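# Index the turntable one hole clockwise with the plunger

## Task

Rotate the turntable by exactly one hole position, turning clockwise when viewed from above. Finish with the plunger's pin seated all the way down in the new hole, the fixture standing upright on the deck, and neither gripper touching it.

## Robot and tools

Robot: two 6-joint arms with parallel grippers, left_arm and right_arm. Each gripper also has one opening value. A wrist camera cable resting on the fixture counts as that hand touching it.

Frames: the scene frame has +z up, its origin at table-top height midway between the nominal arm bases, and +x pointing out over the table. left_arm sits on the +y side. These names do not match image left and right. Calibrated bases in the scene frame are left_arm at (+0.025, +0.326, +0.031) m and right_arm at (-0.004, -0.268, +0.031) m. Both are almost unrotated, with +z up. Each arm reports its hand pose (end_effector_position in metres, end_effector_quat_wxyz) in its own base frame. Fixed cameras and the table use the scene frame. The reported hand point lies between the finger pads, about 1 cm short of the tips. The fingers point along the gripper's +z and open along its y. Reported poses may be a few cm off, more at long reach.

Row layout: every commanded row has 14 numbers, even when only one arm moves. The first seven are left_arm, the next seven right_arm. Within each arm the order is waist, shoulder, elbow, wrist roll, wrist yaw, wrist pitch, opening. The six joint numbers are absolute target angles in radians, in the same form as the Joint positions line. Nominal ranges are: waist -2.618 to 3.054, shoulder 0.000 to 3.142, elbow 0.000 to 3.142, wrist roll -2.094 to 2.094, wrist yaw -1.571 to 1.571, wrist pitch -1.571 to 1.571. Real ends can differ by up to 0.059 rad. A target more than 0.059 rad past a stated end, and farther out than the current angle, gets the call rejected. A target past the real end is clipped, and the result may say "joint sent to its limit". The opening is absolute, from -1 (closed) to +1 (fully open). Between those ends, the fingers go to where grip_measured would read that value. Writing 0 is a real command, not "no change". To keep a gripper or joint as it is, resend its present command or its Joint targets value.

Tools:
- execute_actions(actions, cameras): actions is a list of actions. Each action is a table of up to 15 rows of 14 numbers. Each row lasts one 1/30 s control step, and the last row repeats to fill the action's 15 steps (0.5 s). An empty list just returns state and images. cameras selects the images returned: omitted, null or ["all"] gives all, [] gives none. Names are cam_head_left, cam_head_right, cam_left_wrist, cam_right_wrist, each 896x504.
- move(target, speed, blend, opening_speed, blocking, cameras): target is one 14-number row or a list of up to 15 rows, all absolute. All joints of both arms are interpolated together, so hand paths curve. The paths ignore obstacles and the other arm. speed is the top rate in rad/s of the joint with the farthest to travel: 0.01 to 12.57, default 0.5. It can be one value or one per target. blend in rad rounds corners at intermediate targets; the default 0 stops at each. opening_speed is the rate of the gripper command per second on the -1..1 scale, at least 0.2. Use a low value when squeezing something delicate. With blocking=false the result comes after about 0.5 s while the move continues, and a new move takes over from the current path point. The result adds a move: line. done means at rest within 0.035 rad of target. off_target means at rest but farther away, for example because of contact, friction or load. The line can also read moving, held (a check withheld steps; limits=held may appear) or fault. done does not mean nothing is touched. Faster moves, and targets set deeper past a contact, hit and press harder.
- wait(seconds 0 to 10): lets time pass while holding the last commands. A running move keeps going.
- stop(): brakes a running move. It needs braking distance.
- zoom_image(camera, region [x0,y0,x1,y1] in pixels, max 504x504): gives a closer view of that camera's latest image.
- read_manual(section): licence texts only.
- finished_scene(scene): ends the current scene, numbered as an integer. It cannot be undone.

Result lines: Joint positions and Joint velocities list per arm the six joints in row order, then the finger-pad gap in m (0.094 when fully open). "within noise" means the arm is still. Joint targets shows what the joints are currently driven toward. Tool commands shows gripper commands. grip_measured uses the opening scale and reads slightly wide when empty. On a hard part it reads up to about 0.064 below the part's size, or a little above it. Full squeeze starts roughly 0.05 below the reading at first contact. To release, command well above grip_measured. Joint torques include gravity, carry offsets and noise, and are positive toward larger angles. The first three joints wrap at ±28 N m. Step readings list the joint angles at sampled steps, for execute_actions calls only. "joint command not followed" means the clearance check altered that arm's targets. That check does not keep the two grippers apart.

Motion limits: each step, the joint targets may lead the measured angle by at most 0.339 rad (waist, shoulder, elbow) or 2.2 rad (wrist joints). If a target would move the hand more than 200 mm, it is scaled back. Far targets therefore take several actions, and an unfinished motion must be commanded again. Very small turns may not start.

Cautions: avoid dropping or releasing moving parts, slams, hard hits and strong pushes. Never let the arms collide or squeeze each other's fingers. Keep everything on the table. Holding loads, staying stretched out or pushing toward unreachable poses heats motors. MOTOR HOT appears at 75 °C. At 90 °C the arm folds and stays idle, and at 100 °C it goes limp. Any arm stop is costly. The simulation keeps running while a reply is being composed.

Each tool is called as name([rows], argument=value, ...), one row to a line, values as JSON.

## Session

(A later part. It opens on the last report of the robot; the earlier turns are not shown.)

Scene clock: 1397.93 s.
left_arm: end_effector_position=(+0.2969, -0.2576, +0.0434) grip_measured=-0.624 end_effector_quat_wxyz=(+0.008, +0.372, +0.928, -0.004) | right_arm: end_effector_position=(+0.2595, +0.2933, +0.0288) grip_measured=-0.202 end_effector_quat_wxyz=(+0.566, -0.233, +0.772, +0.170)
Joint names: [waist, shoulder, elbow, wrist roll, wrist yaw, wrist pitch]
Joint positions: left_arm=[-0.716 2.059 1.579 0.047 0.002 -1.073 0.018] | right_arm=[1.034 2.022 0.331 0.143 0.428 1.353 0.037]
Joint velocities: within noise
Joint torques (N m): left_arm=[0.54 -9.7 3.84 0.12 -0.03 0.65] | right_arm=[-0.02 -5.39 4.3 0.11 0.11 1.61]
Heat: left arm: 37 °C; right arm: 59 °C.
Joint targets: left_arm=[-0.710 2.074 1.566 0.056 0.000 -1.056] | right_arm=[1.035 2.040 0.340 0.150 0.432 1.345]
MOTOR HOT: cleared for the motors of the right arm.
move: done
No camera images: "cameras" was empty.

move(target=[-0.7095, 2.074, 1.566, 0.056, 0, -1.056, -0.66, 1.018, 1.786, 0.411, 0.212, 0.390, 0.900, -0.1], speed=0.2, cameras=["cam_right_wrist", "cam_left_wrist", "cam_head_left"])

zoom_image(camera="cam_right_wrist", region=[300, 300, 590, 504])

Scene clock: 1435.23 s.
left_arm: end_effector_position=(+0.2969, -0.2576, +0.0434) grip_measured=-0.624 end_effector_quat_wxyz=(+0.008, +0.372, +0.928, -0.004) | right_arm: end_effector_position=(+0.2572, +0.2938, +0.0273) grip_measured=-0.102 end_effector_quat_wxyz=(+0.503, -0.250, +0.815, +0.145)
Joint names: [waist, shoulder, elbow, wrist roll, wrist yaw, wrist pitch]
Joint positions: left_arm=[-0.716 2.059 1.579 0.047 0.002 -1.073 0.018] | right_arm=[1.027 1.811 0.395 0.197 0.397 0.903 0.042]
Joint velocities: within noise
Joint torques (N m): left_arm=[0.54 -9.73 3.81 0.11 -0.02 0.64] | right_arm=[-0.92 -8.28 6.68 0.18 0.01 1.62]
Heat: left arm: 37 °C; right arm: 54 °C.
Joint targets: left_arm=[-0.710 2.074 1.566 0.056 0.000 -1.056] | right_arm=[1.018 1.786 0.411 0.212 0.390 0.900]
move: done
Images, in order (width x height): cam_head_left 896x504, cam_left_wrist 896x504, cam_right_wrist 896x504.

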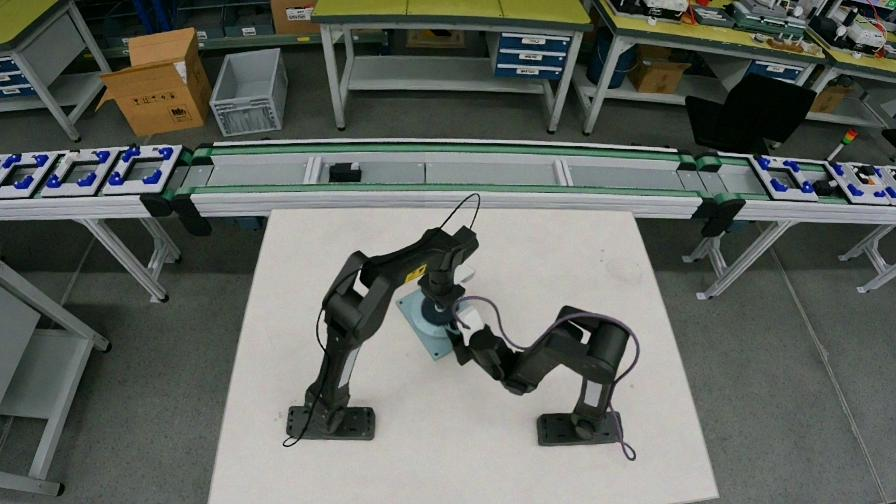

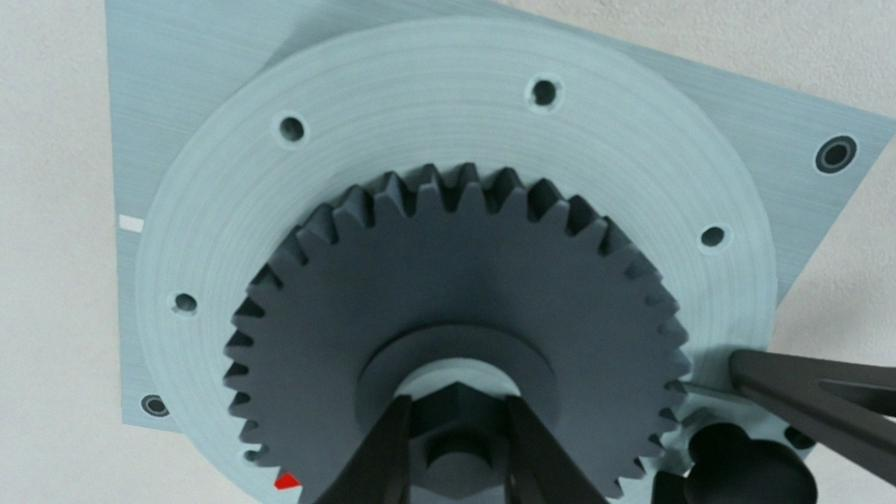

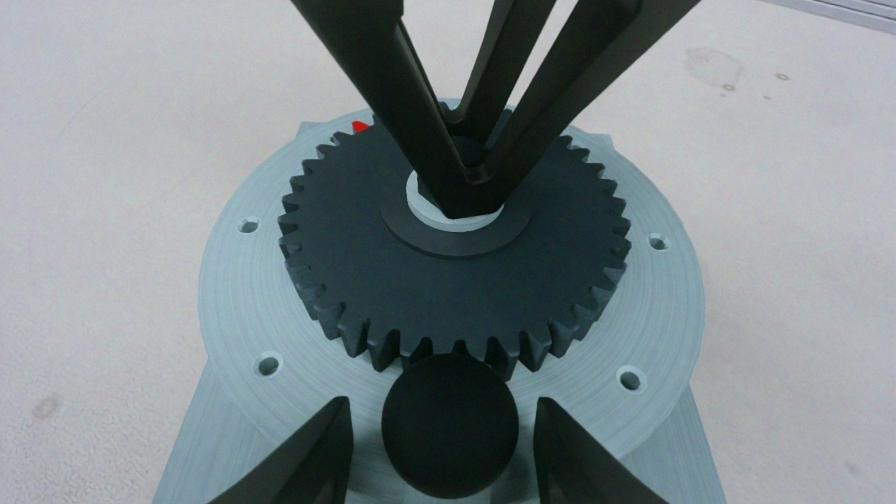

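Scaled by 1.738 from the camera's 896x504 image, which has a finer 1280x720 frame.

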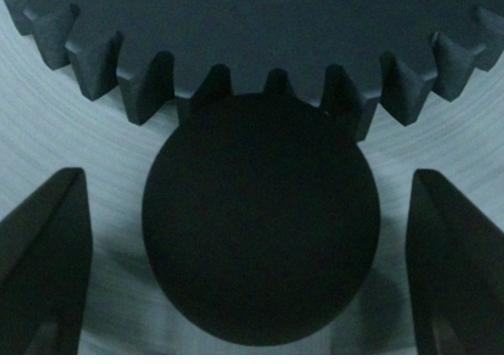

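move([
  [-0.7095, 2.074, 1.566, 0.056, 0, -1.056, -0.70, 1.014, 1.770, 0.411, 0.212, 0.390, 0.915, -0.1],
  [-0.7095, 2.074, 1.566, 0.056, 0, -1.056, -0.70, 1.014, 1.770, 0.411, 0.212, 0.390, 0.915, -0.58],
], speed=0.1, opening_speed=0.3, cameras=["cam_right_wrist", "cam_left_wrist"])

Scene clock: 1470.20 s.
left_arm: end_effector_position=(+0.2969, -0.2576, +0.0434) grip_measured=-0.624 end_effector_quat_wxyz=(+0.008, +0.372, +0.928, -0.004) | right_arm: end_effector_position=(+0.2594, +0.2942, +0.0335) grip_measured=-0.485 end_effector_quat_wxyz=(+0.509, -0.243, +0.812, +0.150)
Joint names: [waist, shoulder, elbow, wrist roll, wrist yaw, wrist pitch]
Joint positions: left_arm=[-0.716 2.059 1.579 0.047 0.002 -1.073 0.018] | right_arm=[1.022 1.796 0.395 0.202 0.397 0.907 0.024]
Joint velocities: within noise
Joint torques (N m): left_arm=[0.5 -9.73 3.85 0.12 -0.03 0.65] | right_arm=[-0.92 -8.31 6.75 0.13 0.03 1.69]
Heat: left arm: 37 °C; right arm: 52 °C.
Joint targets: left_arm=[-0.710 2.074 1.566 0.056 0.000 -1.056] | right_arm=[1.014 1.770 0.411 0.212 0.390 0.915]
move: done
Images, in order (width x height): cam_left_wrist 896x504, cam_right_wrist 896x504.

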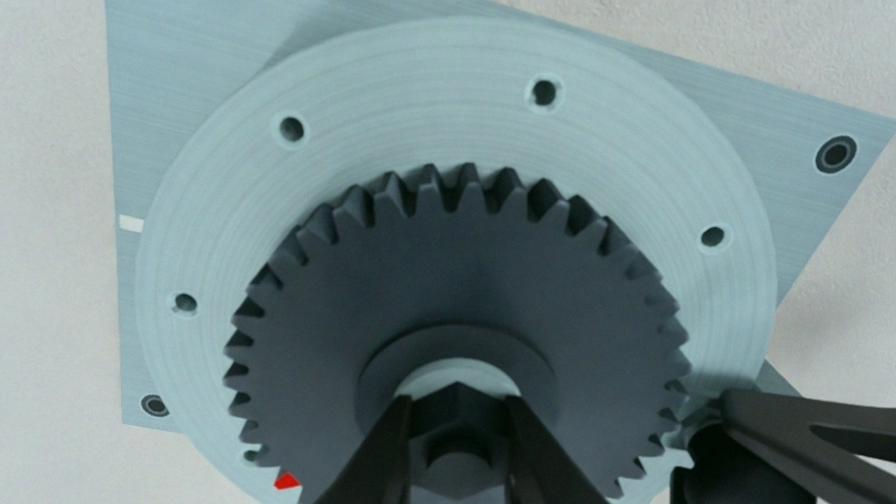

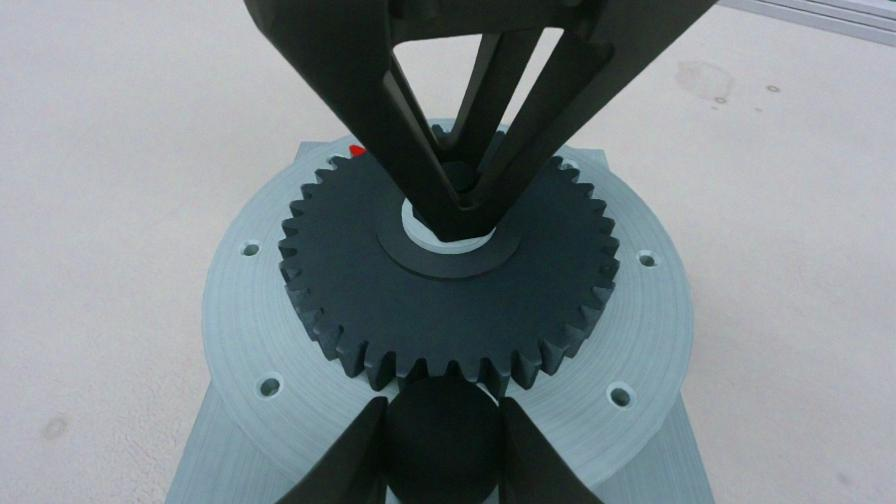

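move(target=[-0.7095, 2.074, 1.566, 0.056, 0, -1.056, -0.70, 1.014, 1.690, 0.411, 0.212, 0.390, 1.15, -0.68], speed=0.2, cameras=["cam_right_wrist", "cam_left_wrist"])

Scene clock: 1477.23 s.
left_arm: end_effector_position=(+0.2969, -0.2576, +0.0434) grip_measured=-0.624 end_effector_quat_wxyz=(+0.008, +0.372, +0.928, -0.004) | right_arm: end_effector_position=(+0.2590, +0.2967, +0.0404) grip_measured=-0.486 end_effector_quat_wxyz=(+0.513, -0.242, +0.807, +0.163)
Joint names: [waist, shoulder, elbow, wrist roll, wrist yaw, wrist pitch]
Joint positions: left_arm=[-0.716 2.059 1.579 0.047 0.002 -1.073 0.018] | right_arm=[1.019 1.778 0.391 0.202 0.38 0.918 0.024]
Joint velocities: within noise
Joint torques (N m): left_arm=[0.5 -9.72 3.85 0.12 -0.01 0.64] | right_arm=[-0.62 -13.35 7.25 0.12 0.17 3.74]
Heat: left arm: 37 °C; right arm: 53 °C.
Joint targets: left_arm=[-0.710 2.074 1.566 0.056 0.000 -1.056] | right_arm=[1.014 1.690 0.411 0.212 0.390 1.150]
move: off_target (right_arm); right_arm: the wrist pitch is farthest, 0.232 rad from its target
Images, in order (width x height): cam_left_wrist 896x504, cam_right_wrist 896x504.

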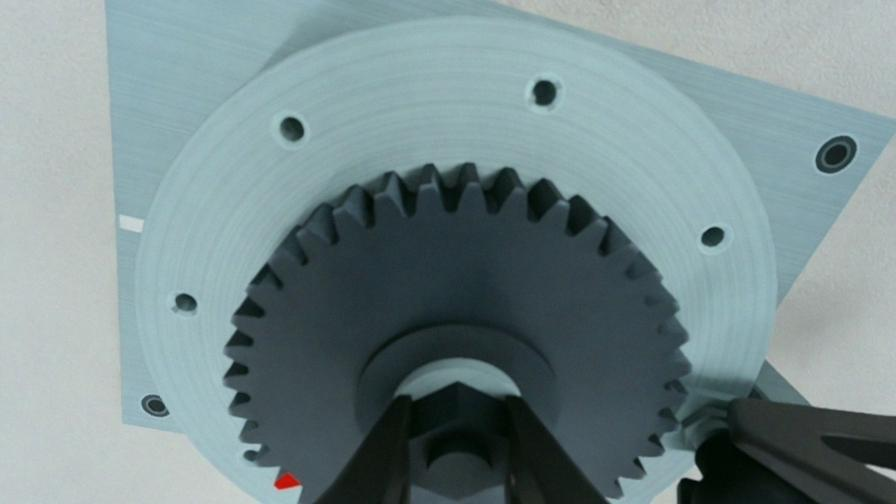

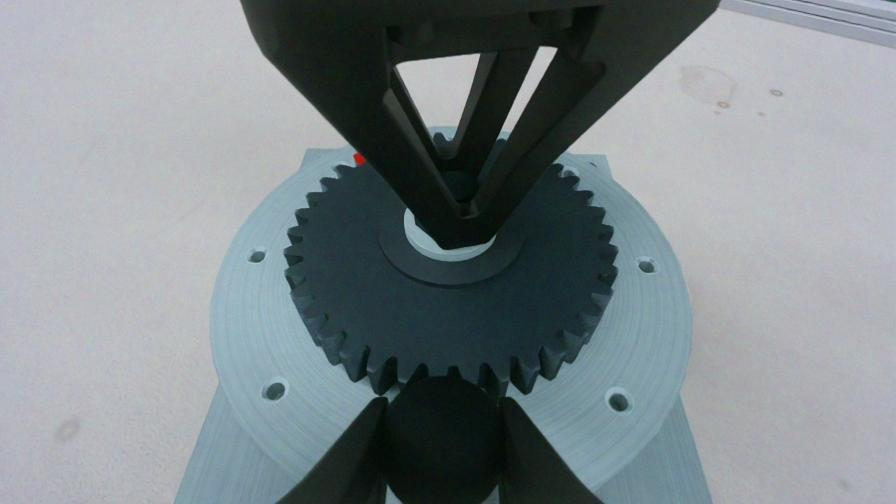

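move(target=[-0.7095, 2.074, 1.566, 0.056, 0, -1.056, -0.70, 1.014, 1.640, 0.411, 0.212, 0.390, 1.30, -0.74], speed=0.2, cameras=["cam_right_wrist", "cam_left_wrist"])

Scene clock: 1482.03 s.
left_arm: end_effector_position=(+0.2965, -0.2581, +0.0434) grip_measured=-0.624 end_effector_quat_wxyz=(+0.007, +0.372, +0.928, -0.005) | right_arm: end_effector_position=(+0.2586, +0.2968, +0.0442) grip_measured=-0.486 end_effector_quat_wxyz=(+0.517, -0.240, +0.804, +0.172)
Joint names: [waist, shoulder, elbow, wrist roll, wrist yaw, wrist pitch]
Joint positions: left_arm=[-0.716 2.059 1.579 0.047 0.005 -1.073 0.018] | right_arm=[1.014 1.769 0.381 0.202 0.366 0.937 0.024]
Joint velocities: within noise
Joint torques (N m): left_arm=[0.54 -9.69 3.86 0.11 -0.05 0.64] | right_arm=[-0.12 -16.61 8.24 0.12 0.31 4.95]
Heat: left arm: 37 °C; right arm: 59 °C.
Joint targets: left_arm=[-0.710 2.074 1.566 0.056 0.000 -1.056] | right_arm=[1.014 1.640 0.411 0.212 0.390 1.300]
move: off_target (right_arm); right_arm: the wrist pitch is farthest, 0.363 rad from its target
Images, in order (width x height): cam_left_wrist 896x504, cam_right_wrist 896x504.

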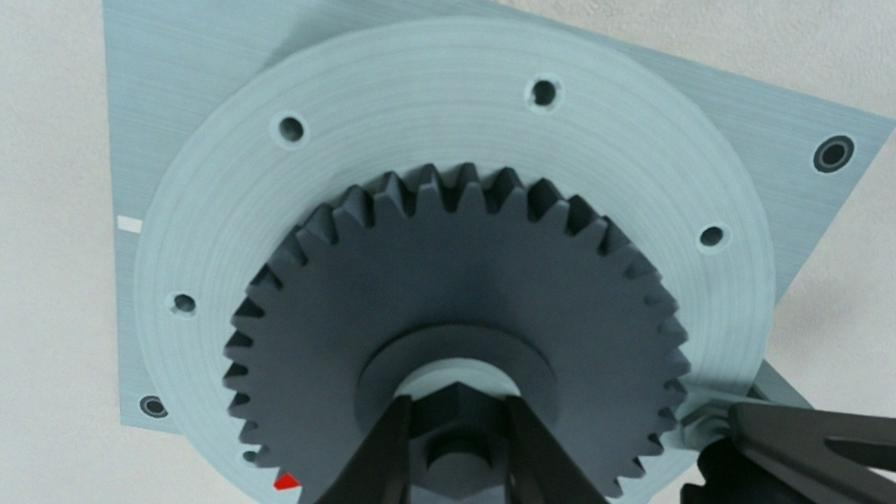

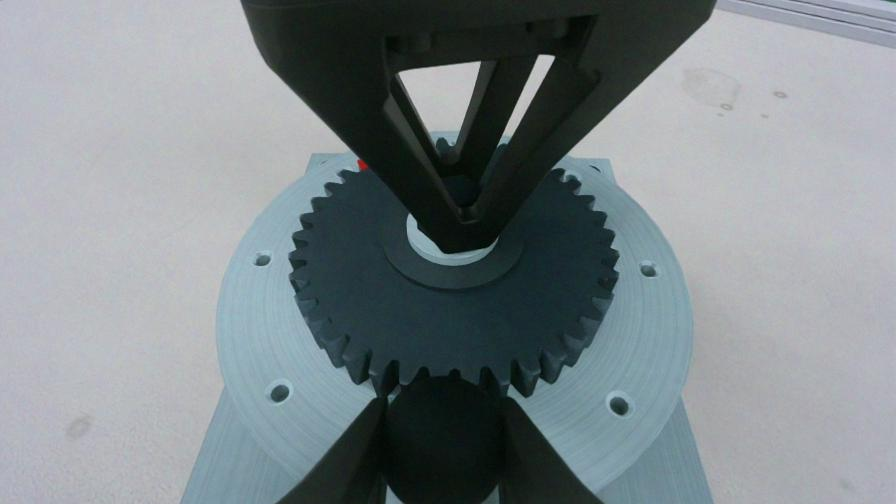

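move(target=[-0.7095, 2.074, 1.566, 0.280, 0, -1.056, -0.74, 1.014, 1.640, 0.411, 0.212, 0.390, 1.30, -0.74], speed=0.3, cameras=["cam_left_wrist", "cam_right_wrist"])

Scene clock: 1493.17 s.
left_arm: end_effector_position=(+0.2963, -0.2583, +0.0434) grip_measured=-0.624 end_effector_quat_wxyz=(+0.008, +0.471, +0.882, -0.005) | right_arm: end_effector_position=(+0.2586, +0.2968, +0.0442) grip_measured=-0.486 end_effector_quat_wxyz=(+0.517, -0.240, +0.804, +0.172)
Joint names: [waist, shoulder, elbow, wrist roll, wrist yaw, wrist pitch]
Joint positions: left_arm=[-0.716 2.059 1.579 0.264 0.007 -1.073 0.018] | right_arm=[1.014 1.769 0.381 0.202 0.366 0.937 0.024]
Joint velocities: within noise
Joint torques (N m): left_arm=[0.55 -9.73 3.81 0.19 -0.06 0.64] | right_arm=[-0.06 -16.62 8.27 0.11 0.31 4.95]
Heat: left arm: 37 °C; right arm: 81 °C. Fold the right arm in close to its base, or ease its load, before you think long.
Joint targets: left_arm=[-0.710 2.074 1.566 0.280 0.000 -1.056] | right_arm=[1.014 1.640 0.411 0.212 0.390 1.300]
MOTOR HOT: the wrist pitch of the right arm reports 81 °C; the controller's stop level is 90 °C. To cool a motor, set the load down, stop pushing, or move to a pose that needs little force.
move: off_target (right_arm); right_arm: the wrist pitch is farthest, 0.363 rad from its target
Images, in order (width x height): cam_left_wrist 896x504, cam_right_wrist 896x504.

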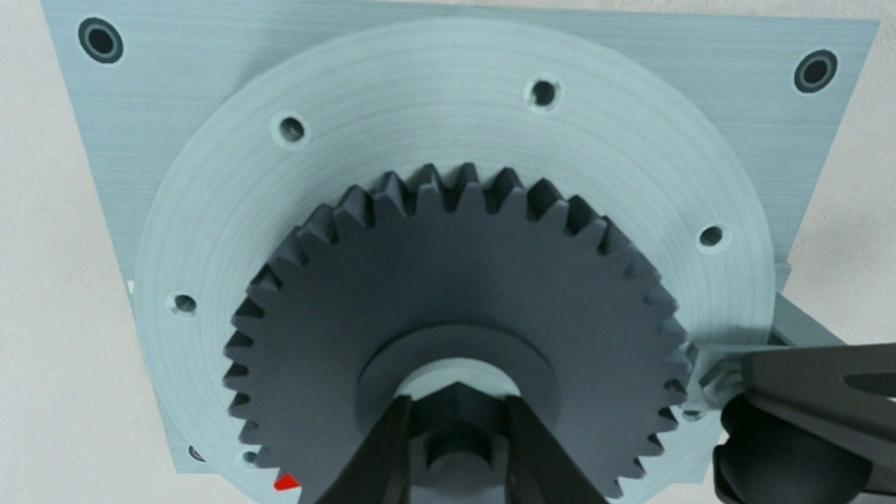

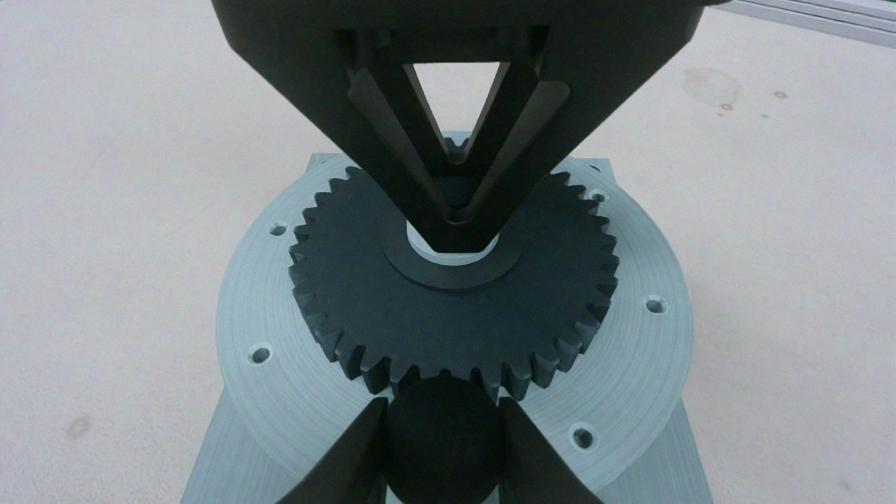

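move(target=[-0.7095, 2.074, 1.566, 0.280, 0, -1.056, -0.74, 1.014, 1.730, 0.405, 0.212, 0.380, 1.00, -0.62], speed=0.3, cameras=["cam_left_wrist", "cam_right_wrist"])

Scene clock: 1499.27 s.
left_arm: end_effector_position=(+0.2963, -0.2583, +0.0434) grip_measured=-0.624 end_effector_quat_wxyz=(+0.008, +0.471, +0.882, -0.005) | right_arm: end_effector_position=(+0.2575, +0.2950, +0.0397) grip_measured=-0.486 end_effector_quat_wxyz=(+0.510, -0.244, +0.808, +0.166)
Joint names: [waist, shoulder, elbow, wrist roll, wrist yaw, wrist pitch]
Joint positions: left_arm=[-0.716 2.059 1.579 0.266 0.007 -1.073 0.018] | right_arm=[1.014 1.769 0.382 0.202 0.366 0.915 0.024]
Joint velocities: within noise
Joint torques (N m): left_arm=[0.51 -9.7 3.85 0.19 -0.06 0.64] | right_arm=[-0.08 -9.32 7.62 0.12 0.21 2.42]
Heat: left arm: 37 °C; right arm: 86 °C. Fold the right arm in close to its base, or ease its load, before you think long.
Joint targets: left_arm=[-0.710 2.074 1.566 0.280 0.000 -1.056] | right_arm=[1.014 1.730 0.405 0.212 0.380 1.000]
MOTOR HOT: still on. The wrist pitch of the right arm reports 86 °C.
move: off_target (right_arm); right_arm: the wrist pitch is farthest, 0.085 rad from its target
Images, in order (width x height): cam_left_wrist 896x504, cam_right_wrist 896x504.

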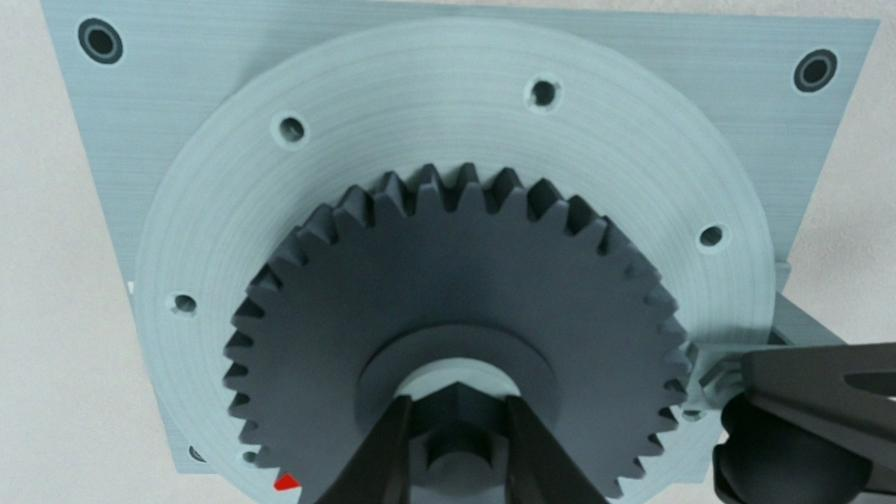

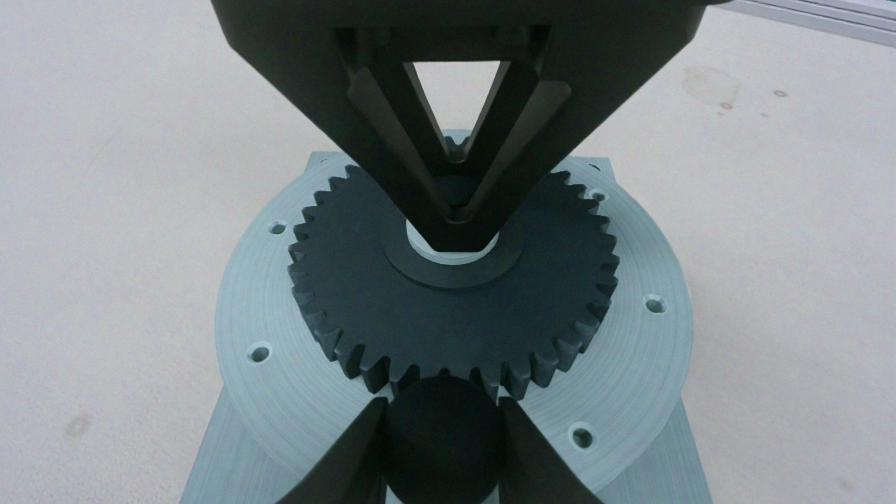

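move(target=[-0.7095, 2.074, 1.566, 0.280, 0, -1.056, -0.74, 1.014, 1.760, 0.400, 0.212, 0.370, 0.89, -0.56], speed=0.3, cameras=["cam_left_wrist", "cam_right_wrist"])

Scene clock: 1507.77 s.
left_arm: end_effector_position=(+0.2963, -0.2583, +0.0434) grip_measured=-0.624 end_effector_quat_wxyz=(+0.008, +0.471, +0.882, -0.005) | right_arm: end_effector_position=(+0.2571, +0.2943, +0.0374) grip_measured=-0.486 end_effector_quat_wxyz=(+0.506, -0.246, +0.811, +0.162)
Joint names: [waist, shoulder, elbow, wrist roll, wrist yaw, wrist pitch]
Joint positions: left_arm=[-0.716 2.059 1.579 0.266 0.007 -1.073 0.018] | right_arm=[1.014 1.769 0.384 0.202 0.366 0.9 0.024]
Joint velocities: within noise
Joint torques (N m): left_arm=[0.51 -9.69 3.82 0.18 -0.06 0.64] | right_arm=[-0.12 -6.78 6.84 0.13 0.13 1.54]
Heat: left arm: 37 °C; right arm: 76 °C. Fold the right arm in close to its base, or ease its load, before you think long.
Joint targets: left_arm=[-0.710 2.074 1.566 0.280 0.000 -1.056] | right_arm=[1.014 1.760 0.400 0.212 0.370 0.890]
MOTOR HOT: still on. The wrist pitch of the right arm reports 76 °C.
move: done
Images, in order (width x height): cam_left_wrist 896x504, cam_right_wrist 896x504.

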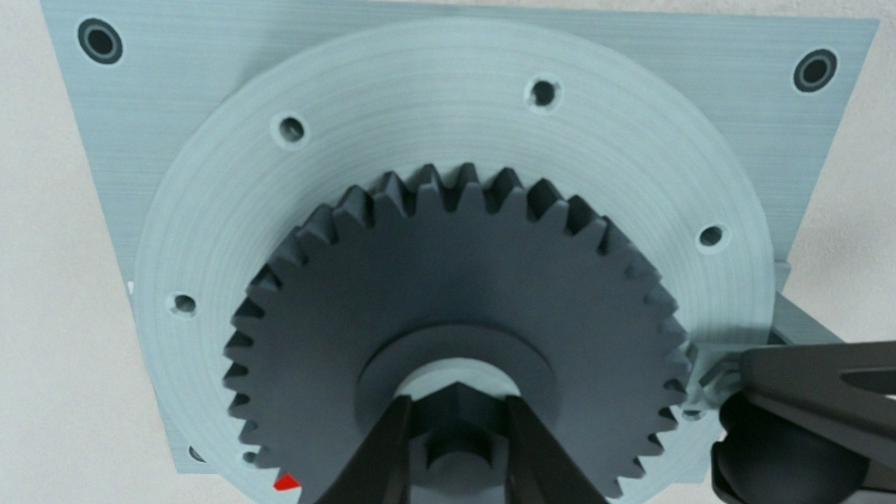

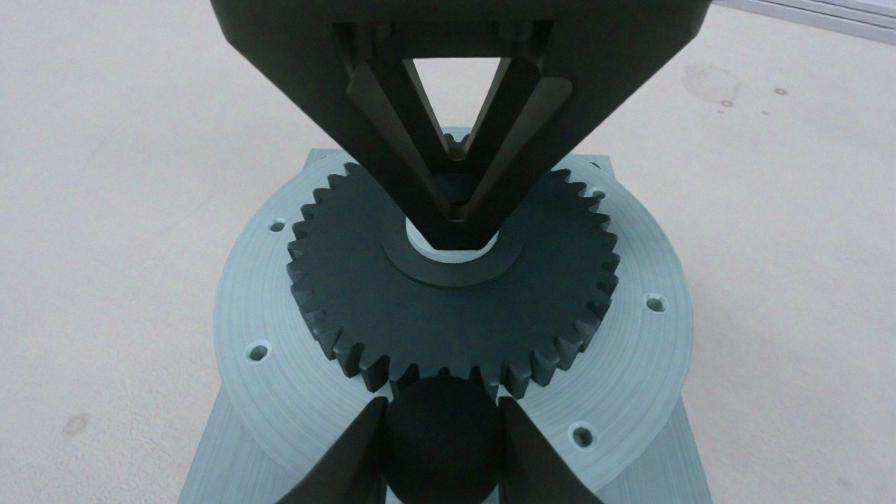

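move(target=[-0.7095, 2.074, 1.566, 0.280, 0, -1.056, -0.74, 1.014, 1.765, 0.400, 0.212, 0.370, 0.895, -0.15], speed=0.3, opening_speed=0.4, cameras=["cam_left_wrist", "cam_right_wrist"])

Scene clock: 1523.77 s.
left_arm: end_effector_position=(+0.2963, -0.2583, +0.0434) grip_measured=-0.624 end_effector_quat_wxyz=(+0.008, +0.471, +0.882, -0.005) | right_arm: end_effector_position=(+0.2571, +0.2943, +0.0374) grip_measured=-0.152 end_effector_quat_wxyz=(+0.506, -0.246, +0.811, +0.162)
Joint names: [waist, shoulder, elbow, wrist roll, wrist yaw, wrist pitch]
Joint positions: left_arm=[-0.716 2.059 1.579 0.266 0.007 -1.073 0.018] | right_arm=[1.014 1.769 0.384 0.202 0.366 0.9 0.04]
Joint velocities: within noise
Joint torques (N m): left_arm=[0.51 -9.74 3.82 0.19 -0.06 0.66] | right_arm=[-0.05 -6.46 6.9 0.12 0.12 1.59]
Heat: left arm: 37 °C; right arm: 62 °C.
Joint targets: left_arm=[-0.710 2.074 1.566 0.280 0.000 -1.056] | right_arm=[1.014 1.765 0.400 0.212 0.370 0.895]
MOTOR HOT: cleared for the motors of the right arm.
move: done
Images, in order (width x height): cam_left_wrist 896x504, cam_right_wrist 896x504.

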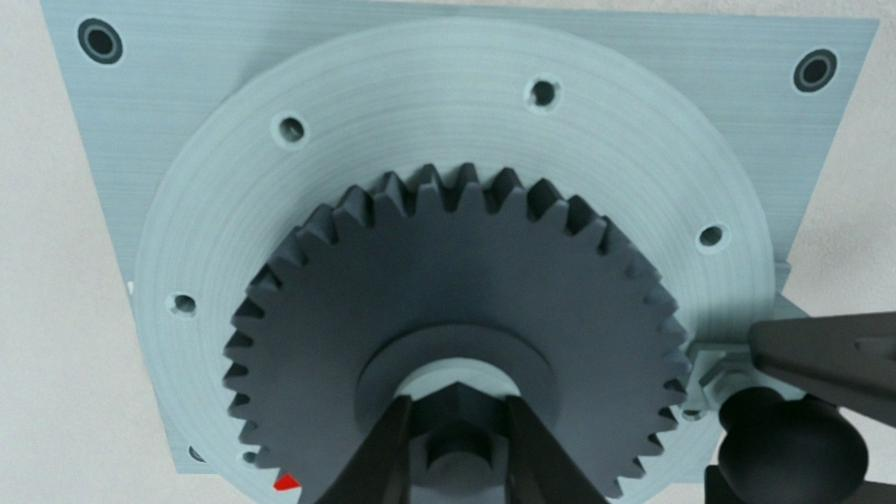

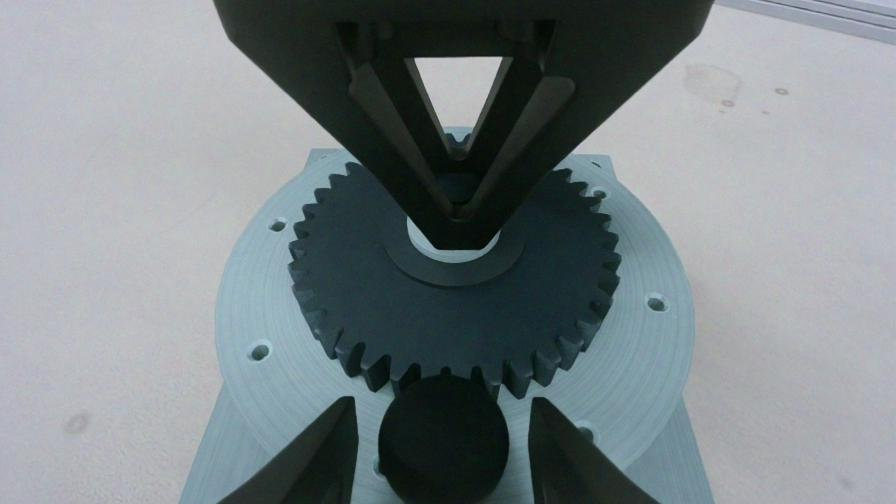

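move([
  [-0.7095, 2.074, 1.566, 0.280, 0, -1.056, -0.74, 1.014, 1.660, 0.32, 0.212, 0.370, 0.870, -0.1],
  [-0.7095, 2.074, 1.566, 0.280, 0, -1.056, -0.74, 0.874, 0.982, 0.115, 0, 0, 0.431, -0.1],
], speed=[0.15, 0.5], cameras=["cam_left_wrist", "cam_right_wrist"])

zoom_image(camera="cam_right_wrist", region=[380, 200, 560, 420])

Scene clock: 1554.73 s.
left_arm: end_effector_position=(+0.2963, -0.2583, +0.0434) grip_measured=-0.624 end_effector_quat_wxyz=(+0.008, +0.471, +0.882, -0.005) | right_arm: end_effector_position=(+0.1953, +0.2354, +0.0874) grip_measured=-0.102 end_effector_quat_wxyz=(+0.488, -0.353, +0.765, +0.227)
Joint names: [waist, shoulder, elbow, wrist roll, wrist yaw, wrist pitch]
Joint positions: left_arm=[-0.716 2.059 1.579 0.266 0.007 -1.073 0.018] | right_arm=[0.882 0.995 0.126 0.009 0.013 0.436 0.042]
Joint velocities: within noise
Joint torques (N m): left_arm=[0.51 -9.76 3.86 0.19 -0.07 0.64] | right_arm=[-0.92 -2.44 7.12 -0.07 -0.14 1.65]
Heat: left arm: 37 °C; right arm: 56 °C.
Joint targets: left_arm=[-0.710 2.074 1.566 0.280 0.000 -1.056] | right_arm=[0.874 0.982 0.115 0.000 0.000 0.431]
move: done
Images, in order (width x height): cam_left_wrist 896x504, cam_right_wrist 896x504.

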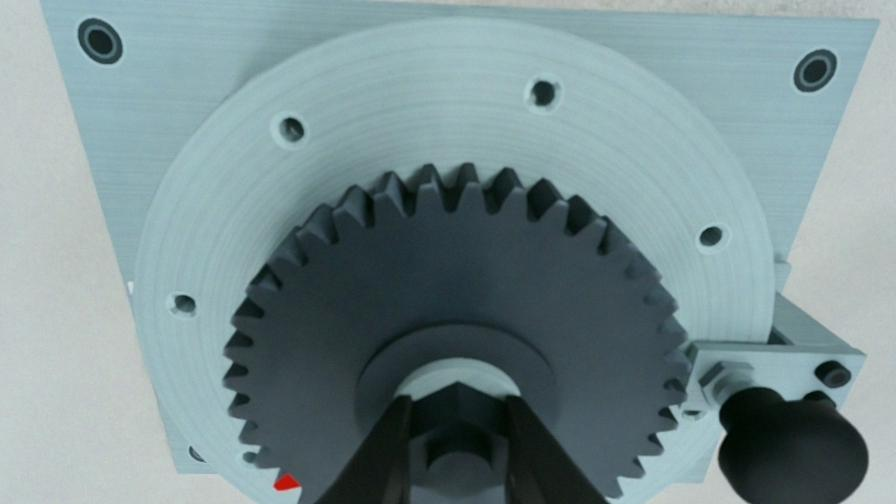

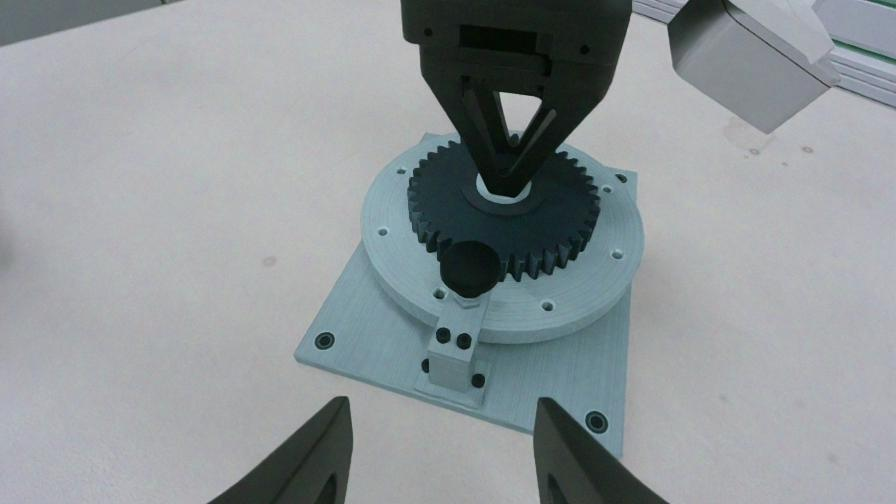

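Scaled by 2.291 from the camera's 896x504 image, which has a finer 1280x720 frame.

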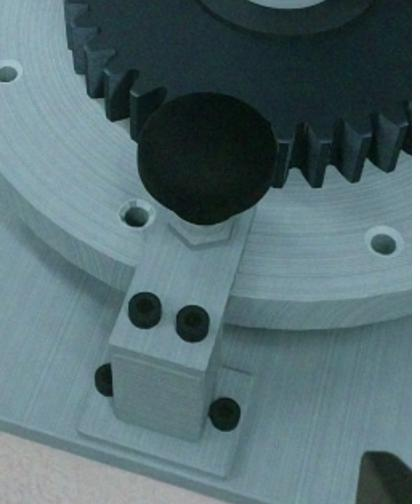

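move([
  [-0.7095, 2.074, 1.566, 0.76, 0, -1.056, -0.74, 0.874, 0.982, 0.115, 0, 0, 0.431, -0.1],
  [-0.7095, 2.074, 1.566, 0.88, 0, -1.056, -0.74, 0.874, 0.982, 0.115, 0, 0, 0.431, -0.1],
], speed=[0.3, 0.04], cameras=["cam_left_wrist", "cam_right_wrist"])

zoom_image(camera="cam_right_wrist", region=[380, 200, 560, 420])

Scene clock: 1572.93 s.
left_arm: end_effector_position=(+0.2955, -0.2586, +0.0434) grip_measured=-0.625 end_effector_quat_wxyz=(+0.008, +0.700, +0.714, -0.005) | right_arm: end_effector_position=(+0.1950, +0.2355, +0.0871) grip_measured=-0.102 end_effector_quat_wxyz=(+0.488, -0.354, +0.765, +0.228)
Joint names: [waist, shoulder, elbow, wrist roll, wrist yaw, wrist pitch]
Joint positions: left_arm=[-0.716 2.059 1.579 0.834 0.011 -1.075 0.018] | right_arm=[0.882 0.995 0.126 0.008 0.011 0.435 0.042]
Joint velocities: within noise
Joint torques (N m): left_arm=[0.55 -9.72 3.84 0.53 -0.1 0.66] | right_arm=[-0.92 -2.36 7.05 -0.07 -0.12 1.65]
Heat: left arm: 37 °C; right arm: 54 °C.
Joint targets: left_arm=[-0.710 2.074 1.566 0.880 0.000 -1.056] | right_arm=[0.874 0.982 0.115 0.000 0.000 0.431]
move: off_target (left_arm); left_arm: the wrist roll is farthest, 0.046 rad from its target
Images, in order (width x height): cam_left_wrist 896x504, cam_right_wrist 896x504.

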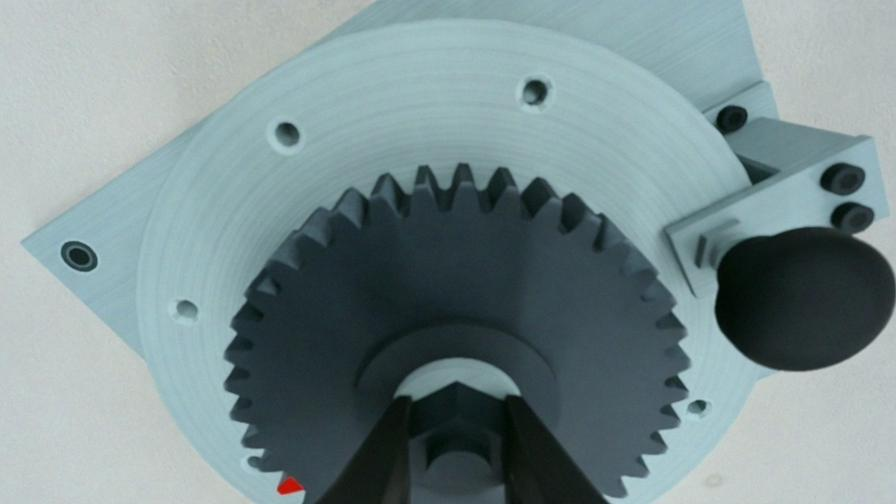

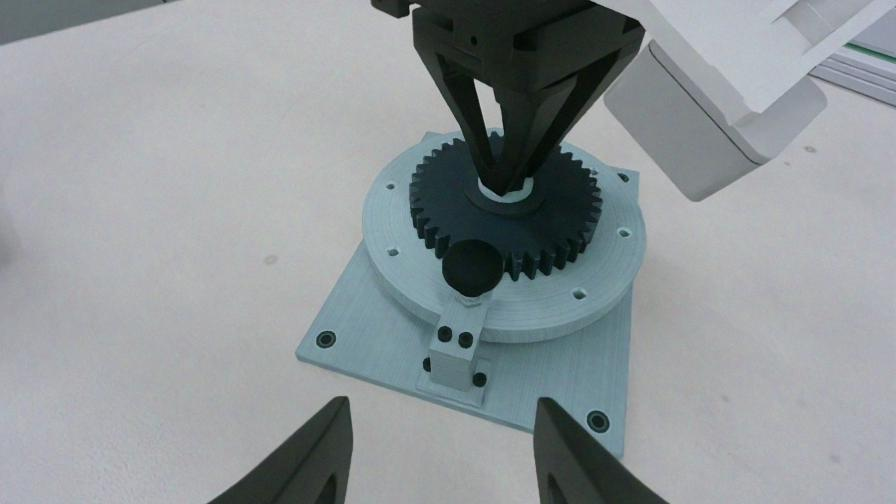

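Scaled by 2.291 from the camera's 896x504 image, which has a finer 1280x720 frame.

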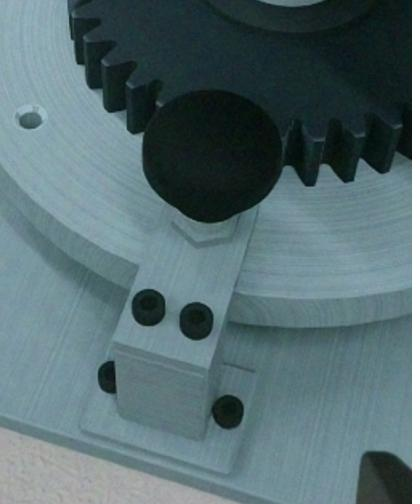

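move(target=[-0.7095, 2.074, 1.566, 0.94, 0, -1.056, -0.8, 0.874, 0.982, 0.115, 0, 0, 0.431, -0.1], speed=0.03, cameras=["cam_left_wrist", "cam_right_wrist"])

zoom_image(camera="cam_right_wrist", region=[380, 200, 560, 420])

Scene clock: 1602.87 s.
left_arm: end_effector_position=(+0.2955, -0.2586, +0.0434) grip_measured=-0.625 end_effector_quat_wxyz=(+0.009, +0.716, +0.698, -0.005) | right_arm: end_effector_position=(+0.1950, +0.2355, +0.0871) grip_measured=-0.102 end_effector_quat_wxyz=(+0.488, -0.354, +0.765, +0.228)
Joint names: [waist, shoulder, elbow, wrist roll, wrist yaw, wrist pitch]
Joint positions: left_arm=[-0.716 2.059 1.579 0.881 0.011 -1.075 0.018] | right_arm=[0.882 0.995 0.126 0.008 0.011 0.435 0.042]
Joint velocities: within noise
Joint torques (N m): left_arm=[0.51 -9.72 3.84 0.69 -0.11 0.66] | right_arm=[-0.85 -2.43 7.12 -0.07 -0.13 1.67]
Heat: left arm: 37 °C; right arm: 52 °C.
Joint targets: left_arm=[-0.710 2.074 1.566 0.940 0.000 -1.056] | right_arm=[0.874 0.982 0.115 0.000 0.000 0.431]
move: off_target (left_arm); left_arm: the wrist roll is farthest, 0.059 rad from its target
Images, in order (width x height): cam_left_wrist 896x504, cam_right_wrist 896x504.

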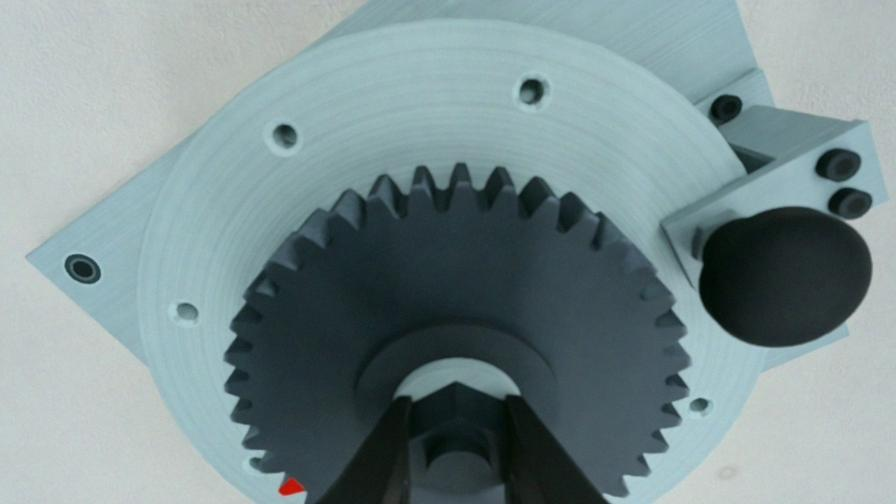

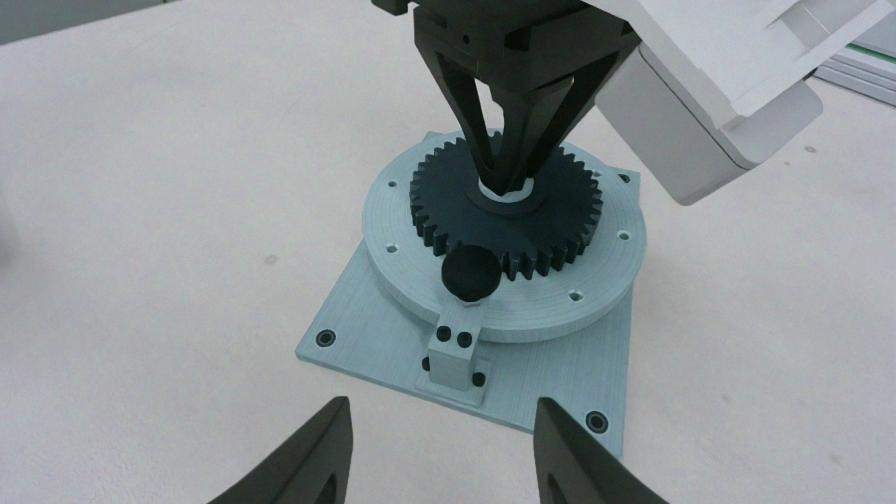

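Scaled by 2.291 from the camera's 896x504 image, which has a finer 1280x720 frame.

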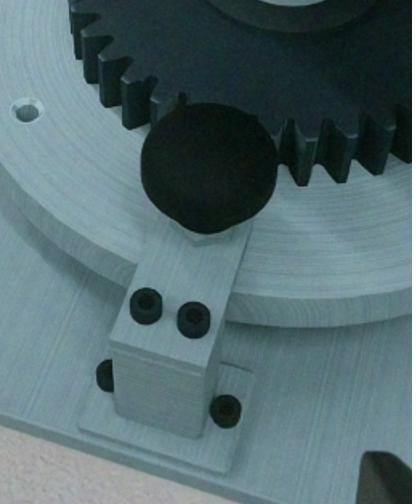

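move([
  [-0.7095, 2.074, 1.566, 0.885, 0, -1.056, -0.8, 0.874, 0.982, 0.115, 0, 0, 0.431, -0.1],
  [-0.7095, 2.074, 1.566, 0.885, 0, -1.056, -0.05, 0.874, 0.982, 0.115, 0, 0, 0.431, -0.1],
  [-0.7095, 2.066, 1.745, 0.885, 0, -1.247, -0.05, 0.874, 0.982, 0.115, 0, 0, 0.431, -0.1],
], speed=[0.05, 0.1, 0.2], opening_speed=0.5, cameras=["cam_left_wrist", "cam_right_wrist", "cam_head_left"])

zoom_image(camera="cam_right_wrist", region=[280, 100, 680, 480])

Scene clock: 1622.77 s.
left_arm: end_effector_position=(+0.2985, -0.2588, +0.0781) grip_measured=-0.052 end_effector_quat_wxyz=(+0.001, +0.714, +0.700, -0.001) | right_arm: end_effector_position=(+0.1950, +0.2355, +0.0871) grip_measured=-0.102 end_effector_quat_wxyz=(+0.488, -0.354, +0.765, +0.228)
Joint names: [waist, shoulder, elbow, wrist roll, wrist yaw, wrist pitch]
Joint positions: left_arm=[-0.716 2.059 1.719 0.875 0.001 -1.229 0.045] | right_arm=[0.882 0.995 0.126 0.008 0.011 0.435 0.042]
Joint velocities: within noise
Joint torques (N m): left_arm=[0.53 -10.54 6.99 0.12 -0.02 0.18] | right_arm=[-0.88 -2.44 7.08 -0.06 -0.11 1.66]
Heat: left arm: 37 °C; right arm: 51 °C.
Joint targets: left_arm=[-0.710 2.066 1.745 0.885 0.000 -1.247] | right_arm=[0.874 0.982 0.115 0.000 0.000 0.431]
move: done
Images, in order (width x height): cam_head_left 896x504, cam_left_wrist 896x504, cam_right_wrist 896x504.

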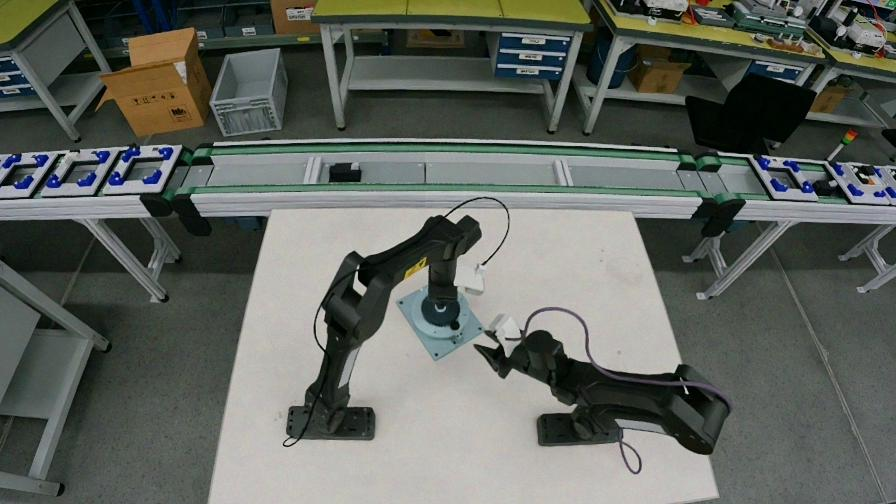

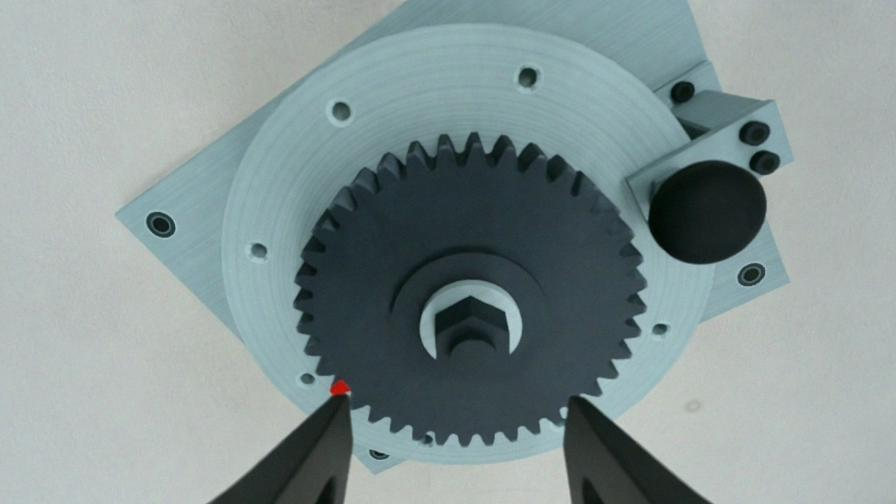

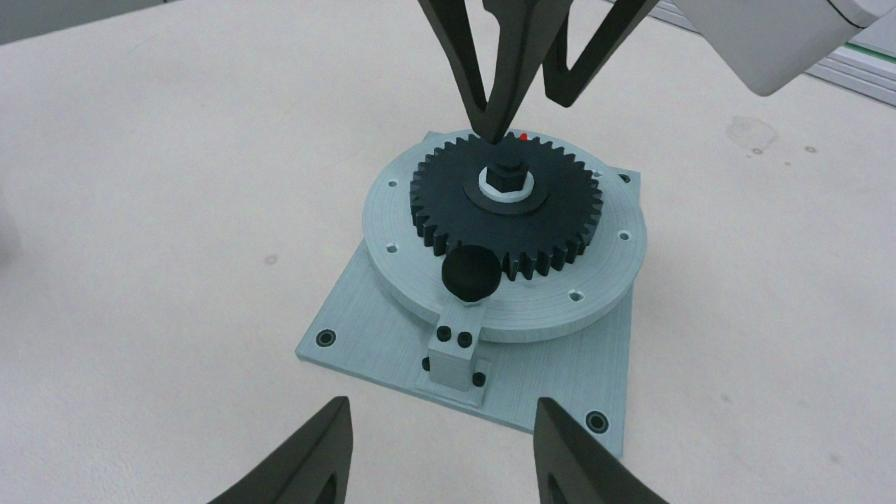

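Scaled by 1.260 from the camera's 896x504 image, which has a finer 1280x720 frame.

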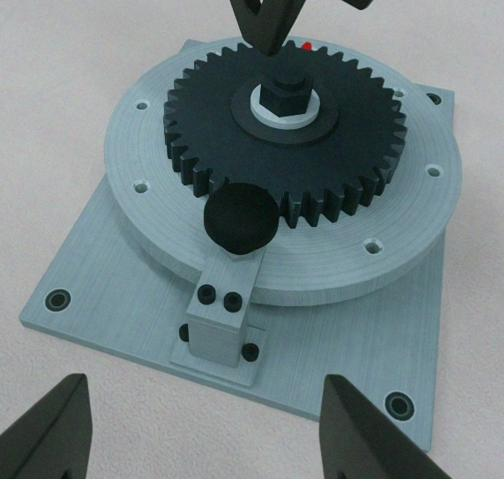

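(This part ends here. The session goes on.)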